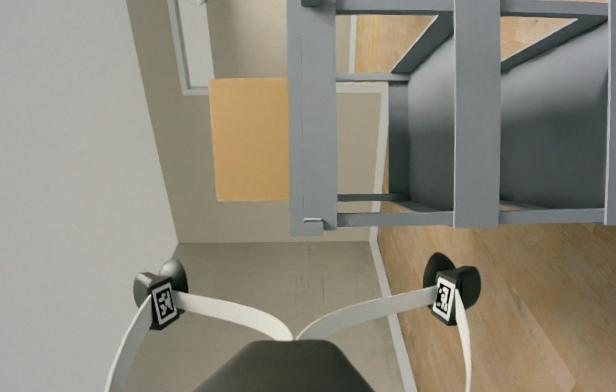

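{"op": "move", "data": {
  "blocking": false,
  "r2": {"base":{"strafe_m":-0.13,"translate_m":0.3}},
  "cameras": []
}}

{"op": "wait", "data": {
  "seconds": 3,
  "cameras": ["r2_head_camera","r2_wrist_camera"]
}}

Scene clock: 183.90 s.
move: r2 moving
r1: as last shown
r1.base_tilt: forward=-1.6 right=+1.3
r1.lidar_m: 1.43 2.81 0.25 2.03 0.25 0.25 0.47 1.33 1.25 2.78 2.83 1.52
r1.servo_current: wrist_yaw_rad=52(65) wrist_pitch_rad=52(52) wrist_roll_rad=39(59) gripper_m=46(46)
r1.contact_limits: strafe_m 0.5
r1.wrist_depth_mm: - 134 134 - 364 228 178 / - 114 134 - 373 231 180 / - 116 147 - 373 245 181 / 107 135 189 - 377 235 182 / 209 - - - 382 236 183 / 224 1863 193 1708 190 236 183 / 221 1118 1118 143 353 213 183
r2.base_odometry: x=-0.666 y=+0.150 heading=-2.394
r2.turned_by_wheels: +0.000
r2.turned_by_imu: +0.001
r2.base_tilt: forward=-0.7 right=+0.0
r2.lidar_m: 0.85 2.83 2.66 2.80 2.01 1.91 1.99 2.13 2.02 2.10 2.80 0.89
r2.base_status: translate_m moving; strafe_m moving
r2.joint_positions: lift_m=+0.665 arm_m=+0.000 wrist_yaw_rad=+0.003 wrist_pitch_rad=+0.001 wrist_roll_rad=+1.568 gripper_m=+0.140
r2.joint_status: not commanded
r2.measured_speeds: translate_m=+0.123 strafe_m=-0.052 rotate_rad=+0.001 lift_m=+0.000 arm_m=+0.000 wrist_yaw_rad=+0.000 wrist_pitch_rad=+0.000 wrist_roll_rad=+0.000
r2.motor_effort: lift_m=+21(21) arm_m=-4(4) wheel_0=+10(11) wheel_1=+5(6) wheel_2=-12(13)
r2.servo_current: wrist_yaw_rad=39(59) wrist_pitch_rad=39(46) wrist_roll_rad=46(52) gripper_m=52(52)
r2.hand_pose: x=+0.4596 y=-0.0867 z=+0.8426 quat_wxyz=(+0.708, +0.706, +0.001, +0.001) (m; r2's base frame)
r2.wrist_depth_mm: - - - 676 - 831 960 / - - - 683 - 683 - / - - 917 691 - 699 - / - - - 691 - 691 - / - - - - - 1464 1182 / - - - - - 1397 1160 / - - - - - 1863 1182
pictures: none
No camera images: "cameras" was empty.

Scene clock: 185.87 s.
earlier move: r2 done
r1.base_odometry: x=-2.136 y=-0.399 heading=-2.421
r1.turned_by_wheels: +0.000
r1.turned_by_imu: +0.000
r1.base_tilt: forward=-1.6 right=+1.3
r1.lidar_m: 1.43 2.79 0.25 2.06 0.25 0.25 0.48 1.35 1.26 2.79 2.86 1.52
r1.base_status: not commanded
r1.joint_positions: lift_m=+0.300 arm_m=+0.000 wrist_yaw_rad=+3.196 wrist_pitch_rad=+0.002 wrist_roll_rad=+0.000 gripper_m=+0.056
r1.joint_status: not commanded
r1.measured_speeds: all 0
r1.motor_effort: lift_m=+21(21) arm_m=-3(4) wheel_0=+0(1) wheel_1=+0(0) wheel_2=+0(0)
r1.servo_current: wrist_yaw_rad=46(65) wrist_pitch_rad=46(52) wrist_roll_rad=46(65) gripper_m=33(46)
r1.contact_limits: strafe_m 0.5
r1.hand_pose: x=-0.1218 y=+0.0716 z=+0.4774 quat_wxyz=(-0.027, -0.001, +0.000, +1.000) (m; r1's base frame)
r1.wrist_depth_mm: - 134 133 - 366 228 178 / - 115 133 - 370 231 180 / - 116 146 - 373 244 181 / 108 135 190 - 377 234 182 / 208 - - - 379 236 182 / 224 1808 193 1756 191 236 183 / 221 1118 1118 143 355 212 183
r2.base_odometry: x=-0.942 y=+0.053 heading=-2.394
r2.turned_by_wheels: +0.000
r2.turned_by_imu: +0.001
r2.base_tilt: forward=-0.7 right=+0.1
r2.lidar_m: 0.57 2.86 2.65 2.75 2.32 2.20 2.27 2.16 2.05 2.13 2.85 0.60
r2.base_status: done
r2.joint_positions: lift_m=+0.665 arm_m=+0.000 wrist_yaw_rad=+0.003 wrist_pitch_rad=+0.001 wrist_roll_rad=+1.568 gripper_m=+0.140
r2.joint_status: not commanded
r2.measured_speeds: all 0
r2.motor_effort: lift_m=+21(21) arm_m=-4(4) wheel_0=+3(15) wheel_1=+4(6) wheel_2=-3(14)
r2.servo_current: wrist_yaw_rad=46(59) wrist_pitch_rad=33(46) wrist_roll_rad=46(65) gripper_m=46(59)
r2.hand_pose: x=+0.4596 y=-0.0867 z=+0.8426 quat_wxyz=(+0.708, +0.706, +0.001, +0.001) (m; r2's base frame)
r2.wrist_depth_mm: - - - 399 - 1661 407 / - - - 410 - - 407 / - - 615 413 - - 410 / - - 640 413 - - 415 / - - 676 421 - - 418 / - - - 362 424 204 427 / - - - - 436 1464 1078
wait: 1.97 of 3 s (r2 has come to rest)
pictures: r2_head_camera, r2_wrist_camera
Images, in order (width x height): r2_head_camera 420x560, r2_wrist_camera 616x392.

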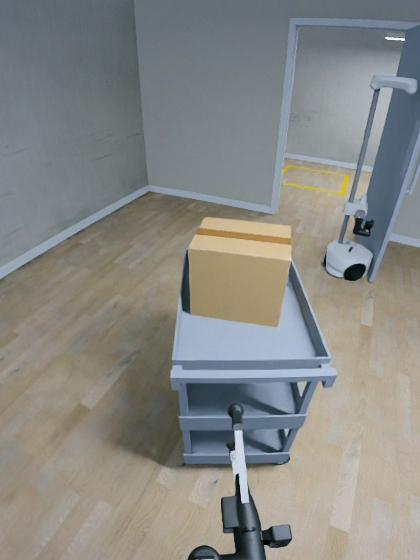

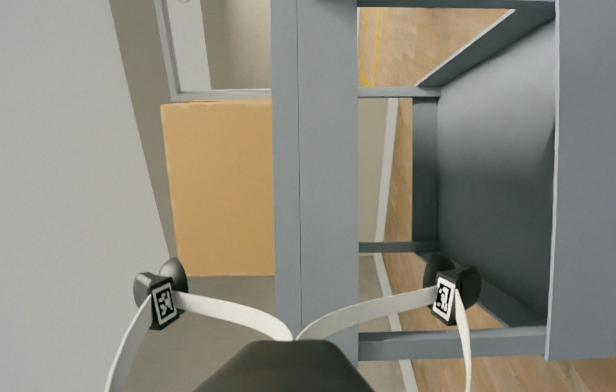

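{"op": "move", "data": {
  "blocking": false,
  "r2": {"base":{"translate_m":0.205,"strafe_m":-0.03},"pace":"slow","contact_limits":{"translate_m":0.1}},
  "cameras": []
}}

{"op": "wait", "data": {
  "seconds": 4,
  "cameras": ["r2_wrist_camera"]
}}

{"op": "move", "data": {
  "blocking": false,
  "r2": {"joints":{"gripper_m":-0.01}},
  "cameras": []
}}

{"op": "wait", "data": {
  "seconds": 2,
  "cameras": ["r2_wrist_camera","r2_head_camera"]
}}

Scene clock: 193.87 s.
move: r2 moving
r1: as last shown
r1.lidar_m: 1.44 2.82 0.25 2.04 0.25 0.25 0.47 1.32 1.27 2.80 2.86 1.49
r1.motor_effort: lift_m=+21(21) arm_m=-4(4) wheel_0=+0(1) wheel_1=+0(0) wheel_2=+0(0)
r1.servo_current: wrist_yaw_rad=39(59) wrist_pitch_rad=46(52) wrist_roll_rad=52(65) gripper_m=39(46)
r1.contact_limits: strafe_m 0.5
r1.wrist_depth_mm: - 133 133 - 364 228 178 / - 114 134 - 370 231 179 / - 116 147 - 373 244 182 / 108 135 190 - 377 234 182 / 209 - - - 379 236 183 / 224 1863 194 1756 191 235 183 / 221 1118 1118 143 355 212 183
r2.base_odometry: x=-0.952 y=+0.046 heading=-2.394
r2.turned_by_wheels: +0.000
r2.turned_by_imu: +0.001
r2.base_tilt: forward=-0.6 right=+0.1
r2.lidar_m: 0.57 2.79 2.66 2.75 2.31 2.22 2.29 2.14 2.05 2.15 2.88 0.59
r2.base_status: translate_m moving; strafe_m moving
r2.joint_positions: lift_m=+0.665 arm_m=+0.000 wrist_yaw_rad=+0.003 wrist_pitch_rad=+0.001 wrist_roll_rad=+1.568 gripper_m=+0.140
r2.joint_status: not commanded
r2.measured_speeds: translate_m=+0.049 strafe_m=-0.007 rotate_rad=+0.002 lift_m=+0.000 arm_m=+0.000 wrist_yaw_rad=+0.000 wrist_pitch_rad=+0.000 wrist_roll_rad=+0.000
r2.motor_effort: lift_m=+21(21) arm_m=-4(4) wheel_0=+7(8) wheel_1=+5(6) wheel_2=-8(11)
r2.servo_current: wrist_yaw_rad=52(59) wrist_pitch_rad=39(46) wrist_roll_rad=39(59) gripper_m=52(59)
r2.contact_limits: translate_m 0.1
r2.hand_pose: x=+0.4596 y=-0.0867 z=+0.8426 quat_wxyz=(+0.708, +0.706, +0.001, +0.001) (m; r2's base frame)
r2.wrist_depth_mm: - - - 389 - 1863 - / - - - 397 - - - / - - 603 399 - - 402 / - - 634 404 - - 407 / - - 654 410 - - 410 / - - - 351 415 204 413 / - - - - 424 430 421
pictures: none
No camera images: "cameras" was empty.

Scene clock: 196.70 s.
earlier move: r2 done
r1.base_odometry: x=-2.136 y=-0.399 heading=-2.421
r1.turned_by_wheels: +0.000
r1.turned_by_imu: +0.000
r1.base_tilt: forward=-1.6 right=+1.3
r1.lidar_m: 1.46 2.82 0.25 2.05 0.25 0.25 0.48 1.33 1.26 2.79 2.92 1.51
r1.base_status: not commanded
r1.joint_positions: lift_m=+0.300 arm_m=+0.000 wrist_yaw_rad=+3.196 wrist_pitch_rad=+0.002 wrist_roll_rad=+0.000 gripper_m=+0.056
r1.joint_status: not commanded
r1.measured_speeds: all 0
r1.motor_effort: lift_m=+21(21) arm_m=-4(4) wheel_0=+0(1) wheel_1=+0(1) wheel_2=+0(0)
r1.servo_current: wrist_yaw_rad=59(65) wrist_pitch_rad=39(52) wrist_roll_rad=52(65) gripper_m=39(46)
r1.contact_limits: strafe_m 0.5
r1.hand_pose: x=-0.1218 y=+0.0716 z=+0.4774 quat_wxyz=(-0.027, -0.001, +0.000, +1.000) (m; r1's base frame)
r1.wrist_depth_mm: - 133 133 - 364 228 178 / - 114 134 - 370 230 179 / - 116 146 - 377 244 181 / 108 135 189 - 379 234 182 / 208 - - - 382 236 183 / 224 1808 193 1708 191 236 183 / 222 1118 1138 143 355 212 183
r2.base_odometry: x=-1.112 y=-0.064 heading=-2.394
r2.turned_by_wheels: +0.000
r2.turned_by_imu: +0.000
r2.base_tilt: forward=-0.7 right=+0.1
r2.lidar_m: 0.39 2.75 2.58 2.67 2.54 2.40 2.48 2.21 2.10 2.18 2.94 0.42
r2.base_status: done
r2.joint_positions: lift_m=+0.665 arm_m=+0.000 wrist_yaw_rad=+0.001 wrist_pitch_rad=+0.001 wrist_roll_rad=+1.568 gripper_m=+0.140
r2.joint_status: not commanded
r2.measured_speeds: all 0
r2.motor_effort: lift_m=+21(21) arm_m=-4(4) wheel_0=+6(10) wheel_1=+4(7) wheel_2=-8(11)
r2.servo_current: wrist_yaw_rad=46(59) wrist_pitch_rad=39(46) wrist_roll_rad=39(59) gripper_m=52(59)
r2.contact_limits: translate_m 0.1
r2.hand_pose: x=+0.4595 y=-0.0870 z=+0.8427 quat_wxyz=(+0.708, +0.706, +0.001, +0.000) (m; r2's base frame)
r2.wrist_depth_mm: - - - 207 206 1756 - / - - - 208 208 759 - / - 418 418 153 211 798 - / - 439 433 213 213 809 - / - 462 445 214 214 768 - / - 488 167 157 195 204 - / - - - - - 1756 488
wait: 2.83 of 4 s (r2 has come to rest)
pictures: r2_wrist_camera
Images, in order (width x height): r2_wrist_camera 616x392.

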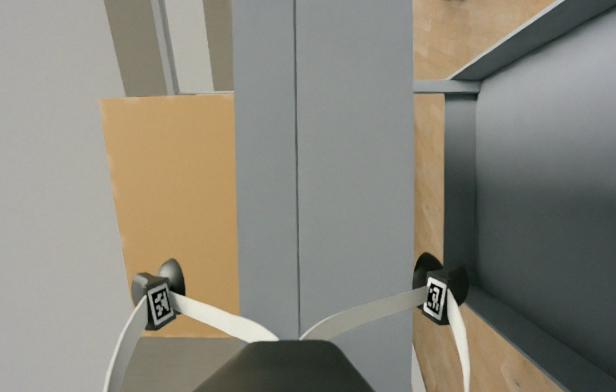

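Scene clock: 197.20 s.
move: r2 moving
r1: as last shown
r1.lidar_m: 1.46 2.82 0.25 2.03 0.25 0.26 0.48 1.35 1.26 2.79 2.87 1.51
r1.motor_effort: lift_m=+21(21) arm_m=-3(4) wheel_0=+0(1) wheel_1=+0(0) wheel_2=+0(0)
r1.servo_current: wrist_yaw_rad=65(65) wrist_pitch_rad=39(52) wrist_roll_rad=46(59) gripper_m=39(46)
r1.contact_limits: strafe_m 0.5
r1.wrist_depth_mm: - 133 133 - 364 229 178 / - 114 133 - 373 232 180 / - 116 146 - 373 246 181 / 107 135 190 - 377 234 182 / 208 - - - 379 235 183 / 224 1808 194 1808 190 235 184 / 220 1118 1118 143 353 212 183
r2.base_odometry: x=-1.112 y=-0.064 heading=-2.394
r2.turned_by_wheels: +0.000
r2.turned_by_imu: +0.000
r2.base_tilt: forward=-0.7 right=+0.1
r2.lidar_m: 0.38 2.74 2.59 2.70 2.54 2.41 2.49 2.22 2.13 2.22 2.95 0.39
r2.base_status: not commanded
r2.joint_positions: lift_m=+0.665 arm_m=+0.000 wrist_yaw_rad=+0.001 wrist_pitch_rad=+0.001 wrist_roll_rad=+1.568 gripper_m=+0.128
r2.joint_status: gripper_m moving
r2.measured_speeds: all 0
r2.motor_effort: lift_m=+21(21) arm_m=-4(4) wheel_0=+6(7) wheel_1=+4(4) wheel_2=-8(8)
r2.servo_current: wrist_yaw_rad=46(46) wrist_pitch_rad=39(46) wrist_roll_rad=39(52) gripper_m=104(104)
r2.contact_limits: translate_m 0.1
r2.hand_pose: x=+0.4595 y=-0.0870 z=+0.8427 quat_wxyz=(+0.708, +0.706, +0.001, +0.000) (m; r2's base frame)
r2.wrist_depth_mm: - - - 206 207 1756 - / - - - 208 208 750 - / - 415 415 153 211 798 - / - 439 430 211 212 798 - / - 459 449 213 214 778 - / - 488 166 157 195 204 - / - - - - - 1808 480
pictures: none
No camera images: "cameras" was empty.

Scene clock: 199.13 s.
earlier move: r2 done
r1.base_odometry: x=-2.136 y=-0.399 heading=-2.421
r1.turned_by_wheels: +0.000
r1.turned_by_imu: +0.000
r1.base_tilt: forward=-1.6 right=+1.2
r1.lidar_m: 1.46 2.84 0.25 2.05 0.25 0.25 0.49 1.31 1.29 2.79 2.88 1.49
r1.base_status: not commanded
r1.joint_positions: lift_m=+0.300 arm_m=+0.000 wrist_yaw_rad=+3.196 wrist_pitch_rad=+0.002 wrist_roll_rad=+0.000 gripper_m=+0.056
r1.joint_status: not commanded
r1.measured_speeds: all 0
r1.motor_effort: lift_m=+21(21) arm_m=-4(4) wheel_0=+0(1) wheel_1=+0(1) wheel_2=+0(0)
r1.servo_current: wrist_yaw_rad=59(78) wrist_pitch_rad=46(52) wrist_roll_rad=52(65) gripper_m=46(46)
r1.contact_limits: strafe_m 0.5
r1.hand_pose: x=-0.1218 y=+0.0716 z=+0.4774 quat_wxyz=(-0.027, -0.001, +0.000, +1.000) (m; r1's base frame)
r1.wrist_depth_mm: - 133 133 - 364 228 178 / - 114 133 - 373 231 180 / - 115 146 - 373 244 181 / 107 135 190 - 377 234 181 / 208 - - - 379 236 182 / 223 1863 193 1756 190 236 183 / 221 1118 1138 143 351 211 183
r2.base_odometry: x=-1.112 y=-0.064 heading=-2.394
r2.turned_by_wheels: +0.000
r2.turned_by_imu: +0.000
r2.base_tilt: forward=-0.7 right=+0.0
r2.lidar_m: 0.39 2.76 2.60 2.70 2.54 2.41 2.50 2.24 2.13 2.21 2.92 0.40
r2.base_status: not commanded
r2.joint_positions: lift_m=+0.665 arm_m=+0.000 wrist_yaw_rad=+0.001 wrist_pitch_rad=+0.005 wrist_roll_rad=+1.568 gripper_m=-0.007
r2.joint_status: all done
r2.measured_speeds: all 0
r2.motor_effort: lift_m=+20(21) arm_m=-4(4) wheel_0=+5(7) wheel_1=+4(4) wheel_2=-6(8)
r2.servo_current: wrist_yaw_rad=46(59) wrist_pitch_rad=46(52) wrist_roll_rad=52(59) gripper_m=228(481)
r2.contact_limits: translate_m 0.1
r2.hand_pose: x=+0.4594 y=-0.0870 z=+0.8414 quat_wxyz=(+0.708, +0.706, +0.002, -0.001) (m; r2's base frame)
r2.wrist_depth_mm: - - - 206 208 1618 - / - - 399 209 209 768 - / - 413 404 211 211 - - / - 427 153 212 213 - - / - 452 442 214 216 - - / - 462 176 216 195 160 - / - - - - - 1661 -
wait: 1.93 of 2 s (r2 has come to rest)
pictures: r2_head_camera, r2_wrist_camera
Images, in order (width x height): r2_head_camera 420x560, r2_wrist_camera 616x392.

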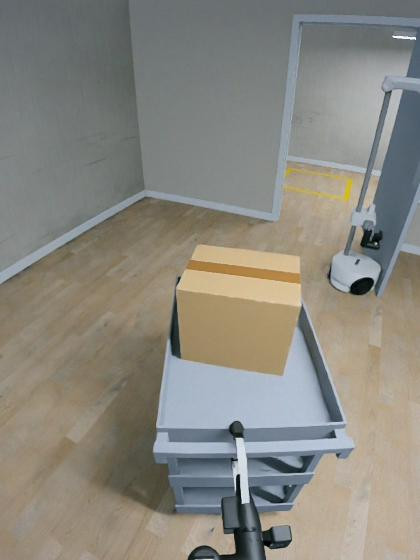

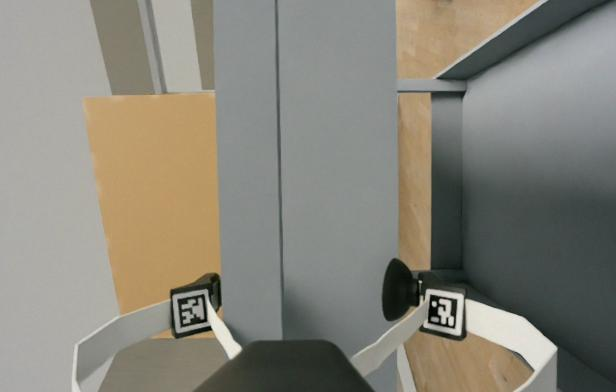

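{"op": "move", "data": {
  "blocking": false,
  "r2": {"base":{"strafe_m":-0.35,"translate_m":-0.3},"contact_limits":{"translate_m":0.4}},
  "cameras": []
}}

{"op": "wait", "data": {
  "seconds": 4,
  "cameras": []
}}

{"op": "move", "data": {
  "blocking": false,
  "r2": {"base":{"rotate_rad":0.4}},
  "cameras": []
}}

{"op": "wait", "data": {
  "seconds": 2,
  "cameras": ["r2_head_camera","r2_head_left_camera"]
}}

Scene clock: 209.63 s.
move: r2 moving
r1: as last shown
r1.base_tilt: forward=-1.6 right=+1.3
r1.lidar_m: 1.43 2.84 0.25 2.03 0.25 0.25 0.45 1.33 1.28 2.78 2.88 1.49
r1.motor_effort: lift_m=+21(21) arm_m=-4(4) wheel_0=+0(0) wheel_1=+0(0) wheel_2=+0(0)
r1.servo_current: wrist_yaw_rad=26(59) wrist_pitch_rad=39(52) wrist_roll_rad=46(52) gripper_m=39(46)
r1.contact_limits: strafe_m 0.5
r1.wrist_depth_mm: - 133 133 - 364 228 178 / - 114 133 - 370 231 180 / - 116 147 - 373 245 182 / 107 135 190 - 375 234 182 / 208 - - - 382 236 182 / 223 1808 194 1756 191 236 183 / 222 1118 1138 143 355 211 183
r2.base_odometry: x=-1.114 y=-0.033 heading=-2.393
r2.turned_by_wheels: +0.000
r2.turned_by_imu: +0.001
r2.base_tilt: forward=-0.7 right=+0.1
r2.lidar_m: 0.40 0.43 2.63 2.71 2.53 2.39 2.46 2.18 2.07 2.19 2.91 0.42
r2.base_status: translate_m moving; strafe_m moving
r2.joint_positions: lift_m=+0.665 arm_m=+0.000 wrist_yaw_rad=+0.003 wrist_pitch_rad=-0.001 wrist_roll_rad=+1.569 gripper_m=-0.008
r2.joint_status: not commanded
r2.measured_speeds: translate_m=-0.077 strafe_m=-0.094 rotate_rad=-0.011 lift_m=+0.010 arm_m=+0.004 wrist_yaw_rad=+0.012 wrist_pitch_rad=-0.116 wrist_roll_rad=+0.000
r2.motor_effort: lift_m=+17(21) arm_m=+5(6) wheel_0=+13(13) wheel_1=-8(11) wheel_2=+6(11)
r2.servo_current: wrist_yaw_rad=52(59) wrist_pitch_rad=46(52) wrist_roll_rad=52(52) gripper_m=124(228)
r2.contact_limits: translate_m 0.4
r2.hand_pose: x=+0.4595 y=-0.0866 z=+0.8437 quat_wxyz=(+0.708, +0.706, +0.001, +0.001) (m; r2's base frame)
r2.wrist_depth_mm: - - - 221 223 1756 - / - - - 224 225 788 - / - 439 430 227 227 809 - / - 459 452 229 230 820 - / - - 477 206 233 - - / - - 180 175 180 - - / - - - - - 1808 477
pictures: none
No camera images: "cameras" was empty.

Scene clock: 212.13 s.
earlier move: r2 done
r1.base_odometry: x=-2.136 y=-0.399 heading=-2.421
r1.turned_by_wheels: +0.000
r1.turned_by_imu: +0.000
r1.base_tilt: forward=-1.6 right=+1.3
r1.lidar_m: 1.75 2.80 0.25 2.06 0.25 0.25 0.47 1.32 1.27 2.79 2.88 3.82
r1.base_status: not commanded
r1.joint_positions: lift_m=+0.300 arm_m=+0.000 wrist_yaw_rad=+3.196 wrist_pitch_rad=+0.002 wrist_roll_rad=+0.000 gripper_m=+0.056
r1.joint_status: not commanded
r1.measured_speeds: all 0
r1.motor_effort: lift_m=+21(21) arm_m=-3(4) wheel_0=+0(1) wheel_1=+0(0) wheel_2=+0(0)
r1.servo_current: wrist_yaw_rad=39(65) wrist_pitch_rad=39(52) wrist_roll_rad=65(65) gripper_m=39(52)
r1.contact_limits: strafe_m 0.5
r1.hand_pose: x=-0.1218 y=+0.0716 z=+0.4774 quat_wxyz=(-0.027, -0.001, +0.000, +1.000) (m; r1's base frame)
r1.wrist_depth_mm: - 134 133 - 364 229 177 / - 114 134 - 370 232 180 / - 116 147 - 373 245 181 / 107 135 189 - 379 235 182 / 208 - - - 379 236 183 / 224 1808 194 1756 191 236 183 / 221 1138 1118 143 355 211 184
r2.base_odometry: x=-1.131 y=+0.396 heading=-2.393
r2.turned_by_wheels: +0.000
r2.turned_by_imu: +0.003
r2.base_tilt: forward=-0.7 right=+0.1
r2.lidar_m: 0.27 0.34 3.04 3.13 2.43 2.31 2.38 1.74 1.67 1.73 2.35 0.51
r2.base_status: done
r2.joint_positions: lift_m=+0.665 arm_m=+0.000 wrist_yaw_rad=+0.008 wrist_pitch_rad=-0.002 wrist_roll_rad=+1.569 gripper_m=-0.009
r2.joint_status: not commanded
r2.measured_speeds: all 0
r2.motor_effort: lift_m=+15(21) arm_m=-5(6) wheel_0=+4(15) wheel_1=-1(13) wheel_2=+4(23)
r2.servo_current: wrist_yaw_rad=59(85) wrist_pitch_rad=39(52) wrist_roll_rad=46(59) gripper_m=72(228)
r2.contact_limits: translate_m 0.4
r2.hand_pose: x=+0.4601 y=-0.0851 z=+0.8441 quat_wxyz=(+0.708, +0.706, +0.002, +0.004) (m; r2's base frame)
r2.wrist_depth_mm: - - - - - 1808 1229 / - - - 347 - 1537 1138 / - - - 312 382 1756 1229 / - - - 216 296 1863 508 / - - - 191 253 - - / - 466 187 175 181 759 - / - - 415 - 202 - -
wait: 2.50 of 4 s (r2 has come to rest)
pictures: none
No camera images: "cameras" was empty.

Scene clock: 212.63 s.
move: r2 moving
r1: as last shown
r1.lidar_m: 1.75 2.79 0.25 2.02 0.25 0.25 0.47 1.35 1.26 2.78 2.90 3.85
r1.motor_effort: lift_m=+21(21) arm_m=-3(4) wheel_0=+0(0) wheel_1=+0(0) wheel_2=+0(0)
r1.servo_current: wrist_yaw_rad=65(65) wrist_pitch_rad=39(46) wrist_roll_rad=52(59) gripper_m=39(46)
r1.contact_limits: strafe_m 0.5
r1.wrist_depth_mm: - 134 133 - 364 229 178 / - 115 134 - 370 231 180 / - 115 146 - 377 245 181 / 107 135 190 - 379 235 182 / 209 - - - 379 235 183 / 224 1863 194 1756 191 235 183 / 220 1138 1138 143 353 211 184
r2.base_odometry: x=-1.130 y=+0.397 heading=-2.150
r2.turned_by_wheels: +0.244
r2.turned_by_imu: +0.179
r2.base_tilt: forward=-0.9 right=+0.2
r2.lidar_m: 0.30 0.42 3.05 2.92 2.33 2.31 2.09 1.70 1.65 1.83 2.85 0.48
r2.base_status: rotate_rad moving
r2.joint_positions: lift_m=+0.665 arm_m=+0.000 wrist_yaw_rad=-0.026 wrist_pitch_rad=-0.002 wrist_roll_rad=+1.569 gripper_m=-0.009
r2.joint_status: not commanded
r2.measured_speeds: translate_m=+0.002 strafe_m=-0.004 rotate_rad=+0.842 lift_m=+0.000 arm_m=+0.000 wrist_yaw_rad=+0.000 wrist_pitch_rad=+0.000 wrist_roll_rad=+0.000
r2.motor_effort: lift_m=+15(15) arm_m=+4(5) wheel_0=-8(12) wheel_1=-12(14) wheel_2=-31(31)
r2.servo_current: wrist_yaw_rad=150(163) wrist_pitch_rad=39(46) wrist_roll_rad=46(59) gripper_m=65(78)
r2.hand_pose: x=+0.4569 y=-0.0948 z=+0.8441 quat_wxyz=(+0.708, +0.706, -0.010, -0.008) (m; r2's base frame)
r2.wrist_depth_mm: - - - 306 - 1756 1182 / - - - 327 351 362 357 / - - - 224 304 1808 1205 / - - - 204 266 1808 539 / - - 462 183 240 809 - / - 452 185 165 180 809 - / - - 413 - - - -
pictures: none
No camera images: "cameras" was empty.

Scene clock: 213.47 s.
earlier move: r2 done
r1.base_odometry: x=-2.136 y=-0.399 heading=-2.421
r1.turned_by_wheels: +0.000
r1.turned_by_imu: +0.000
r1.base_tilt: forward=-1.6 right=+1.3
r1.lidar_m: 1.77 2.82 0.25 2.06 0.25 0.25 0.47 1.35 1.29 2.79 2.86 3.86
r1.base_status: not commanded
r1.joint_positions: lift_m=+0.300 arm_m=+0.000 wrist_yaw_rad=+3.196 wrist_pitch_rad=+0.002 wrist_roll_rad=+0.000 gripper_m=+0.056
r1.joint_status: not commanded
r1.measured_speeds: all 0
r1.motor_effort: lift_m=+21(21) arm_m=-3(4) wheel_0=+0(1) wheel_1=+0(0) wheel_2=+0(0)
r1.servo_current: wrist_yaw_rad=52(65) wrist_pitch_rad=39(52) wrist_roll_rad=52(59) gripper_m=39(46)
r1.contact_limits: strafe_m 0.5
r1.hand_pose: x=-0.1218 y=+0.0716 z=+0.4774 quat_wxyz=(-0.027, -0.001, +0.000, +1.000) (m; r1's base frame)
r1.wrist_depth_mm: - 133 133 - 364 229 178 / - 114 133 - 370 231 179 / - 116 147 - 373 245 181 / 107 135 189 - 379 234 182 / 208 - - - 382 236 183 / 224 1863 195 1708 191 236 183 / 221 1138 1138 143 357 212 183
r2.base_odometry: x=-1.131 y=+0.396 heading=-1.994
r2.turned_by_wheels: +0.156
r2.turned_by_imu: +0.079
r2.base_tilt: forward=-0.7 right=+0.1
r2.lidar_m: 0.32 0.40 3.07 2.78 2.38 2.37 1.98 1.65 1.66 1.91 3.21 0.46
r2.base_status: done
r2.joint_positions: lift_m=+0.665 arm_m=+0.000 wrist_yaw_rad=-0.006 wrist_pitch_rad=-0.003 wrist_roll_rad=+1.569 gripper_m=-0.009
r2.joint_status: not commanded
r2.measured_speeds: all 0
r2.motor_effort: lift_m=+15(15) arm_m=+4(5) wheel_0=+0(26) wheel_1=+1(14) wheel_2=-6(31)
r2.servo_current: wrist_yaw_rad=46(163) wrist_pitch_rad=46(46) wrist_roll_rad=46(59) gripper_m=65(78)
r2.hand_pose: x=+0.4587 y=-0.0892 z=+0.8442 quat_wxyz=(+0.708, +0.706, -0.003, -0.001) (m; r2's base frame)
r2.wrist_depth_mm: - - - 297 334 330 1078 / - - - 294 315 1661 1205 / - - - 217 283 1808 504 / - - - 201 263 1921 - / - - 455 187 242 842 - / - 452 187 175 172 798 - / - - 430 - 212 - -
wait: 0.83 of 2 s (r2 has come to rest)
pictures: r2_head_camera, r2_head_left_camera
Images, in order (width x height): r2_head_camera 420x560, r2_head_left_camera 420x672.

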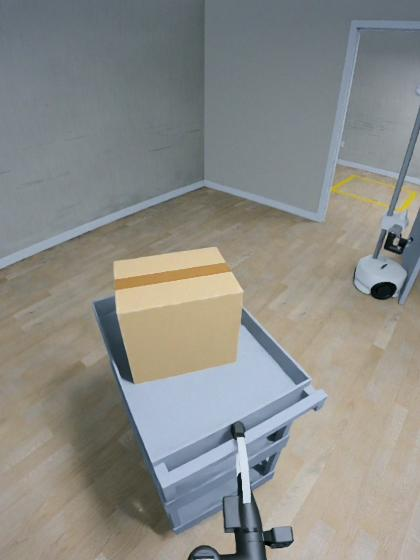

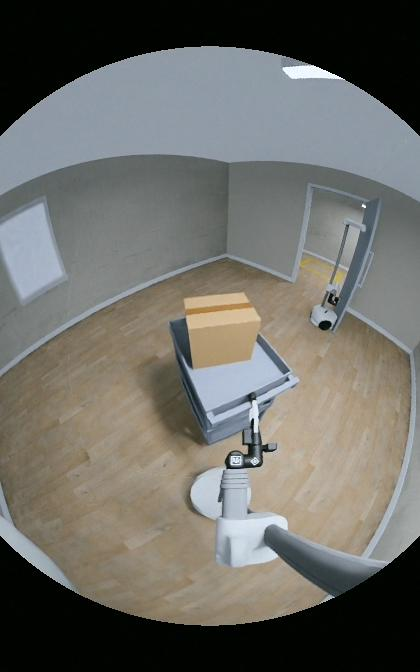

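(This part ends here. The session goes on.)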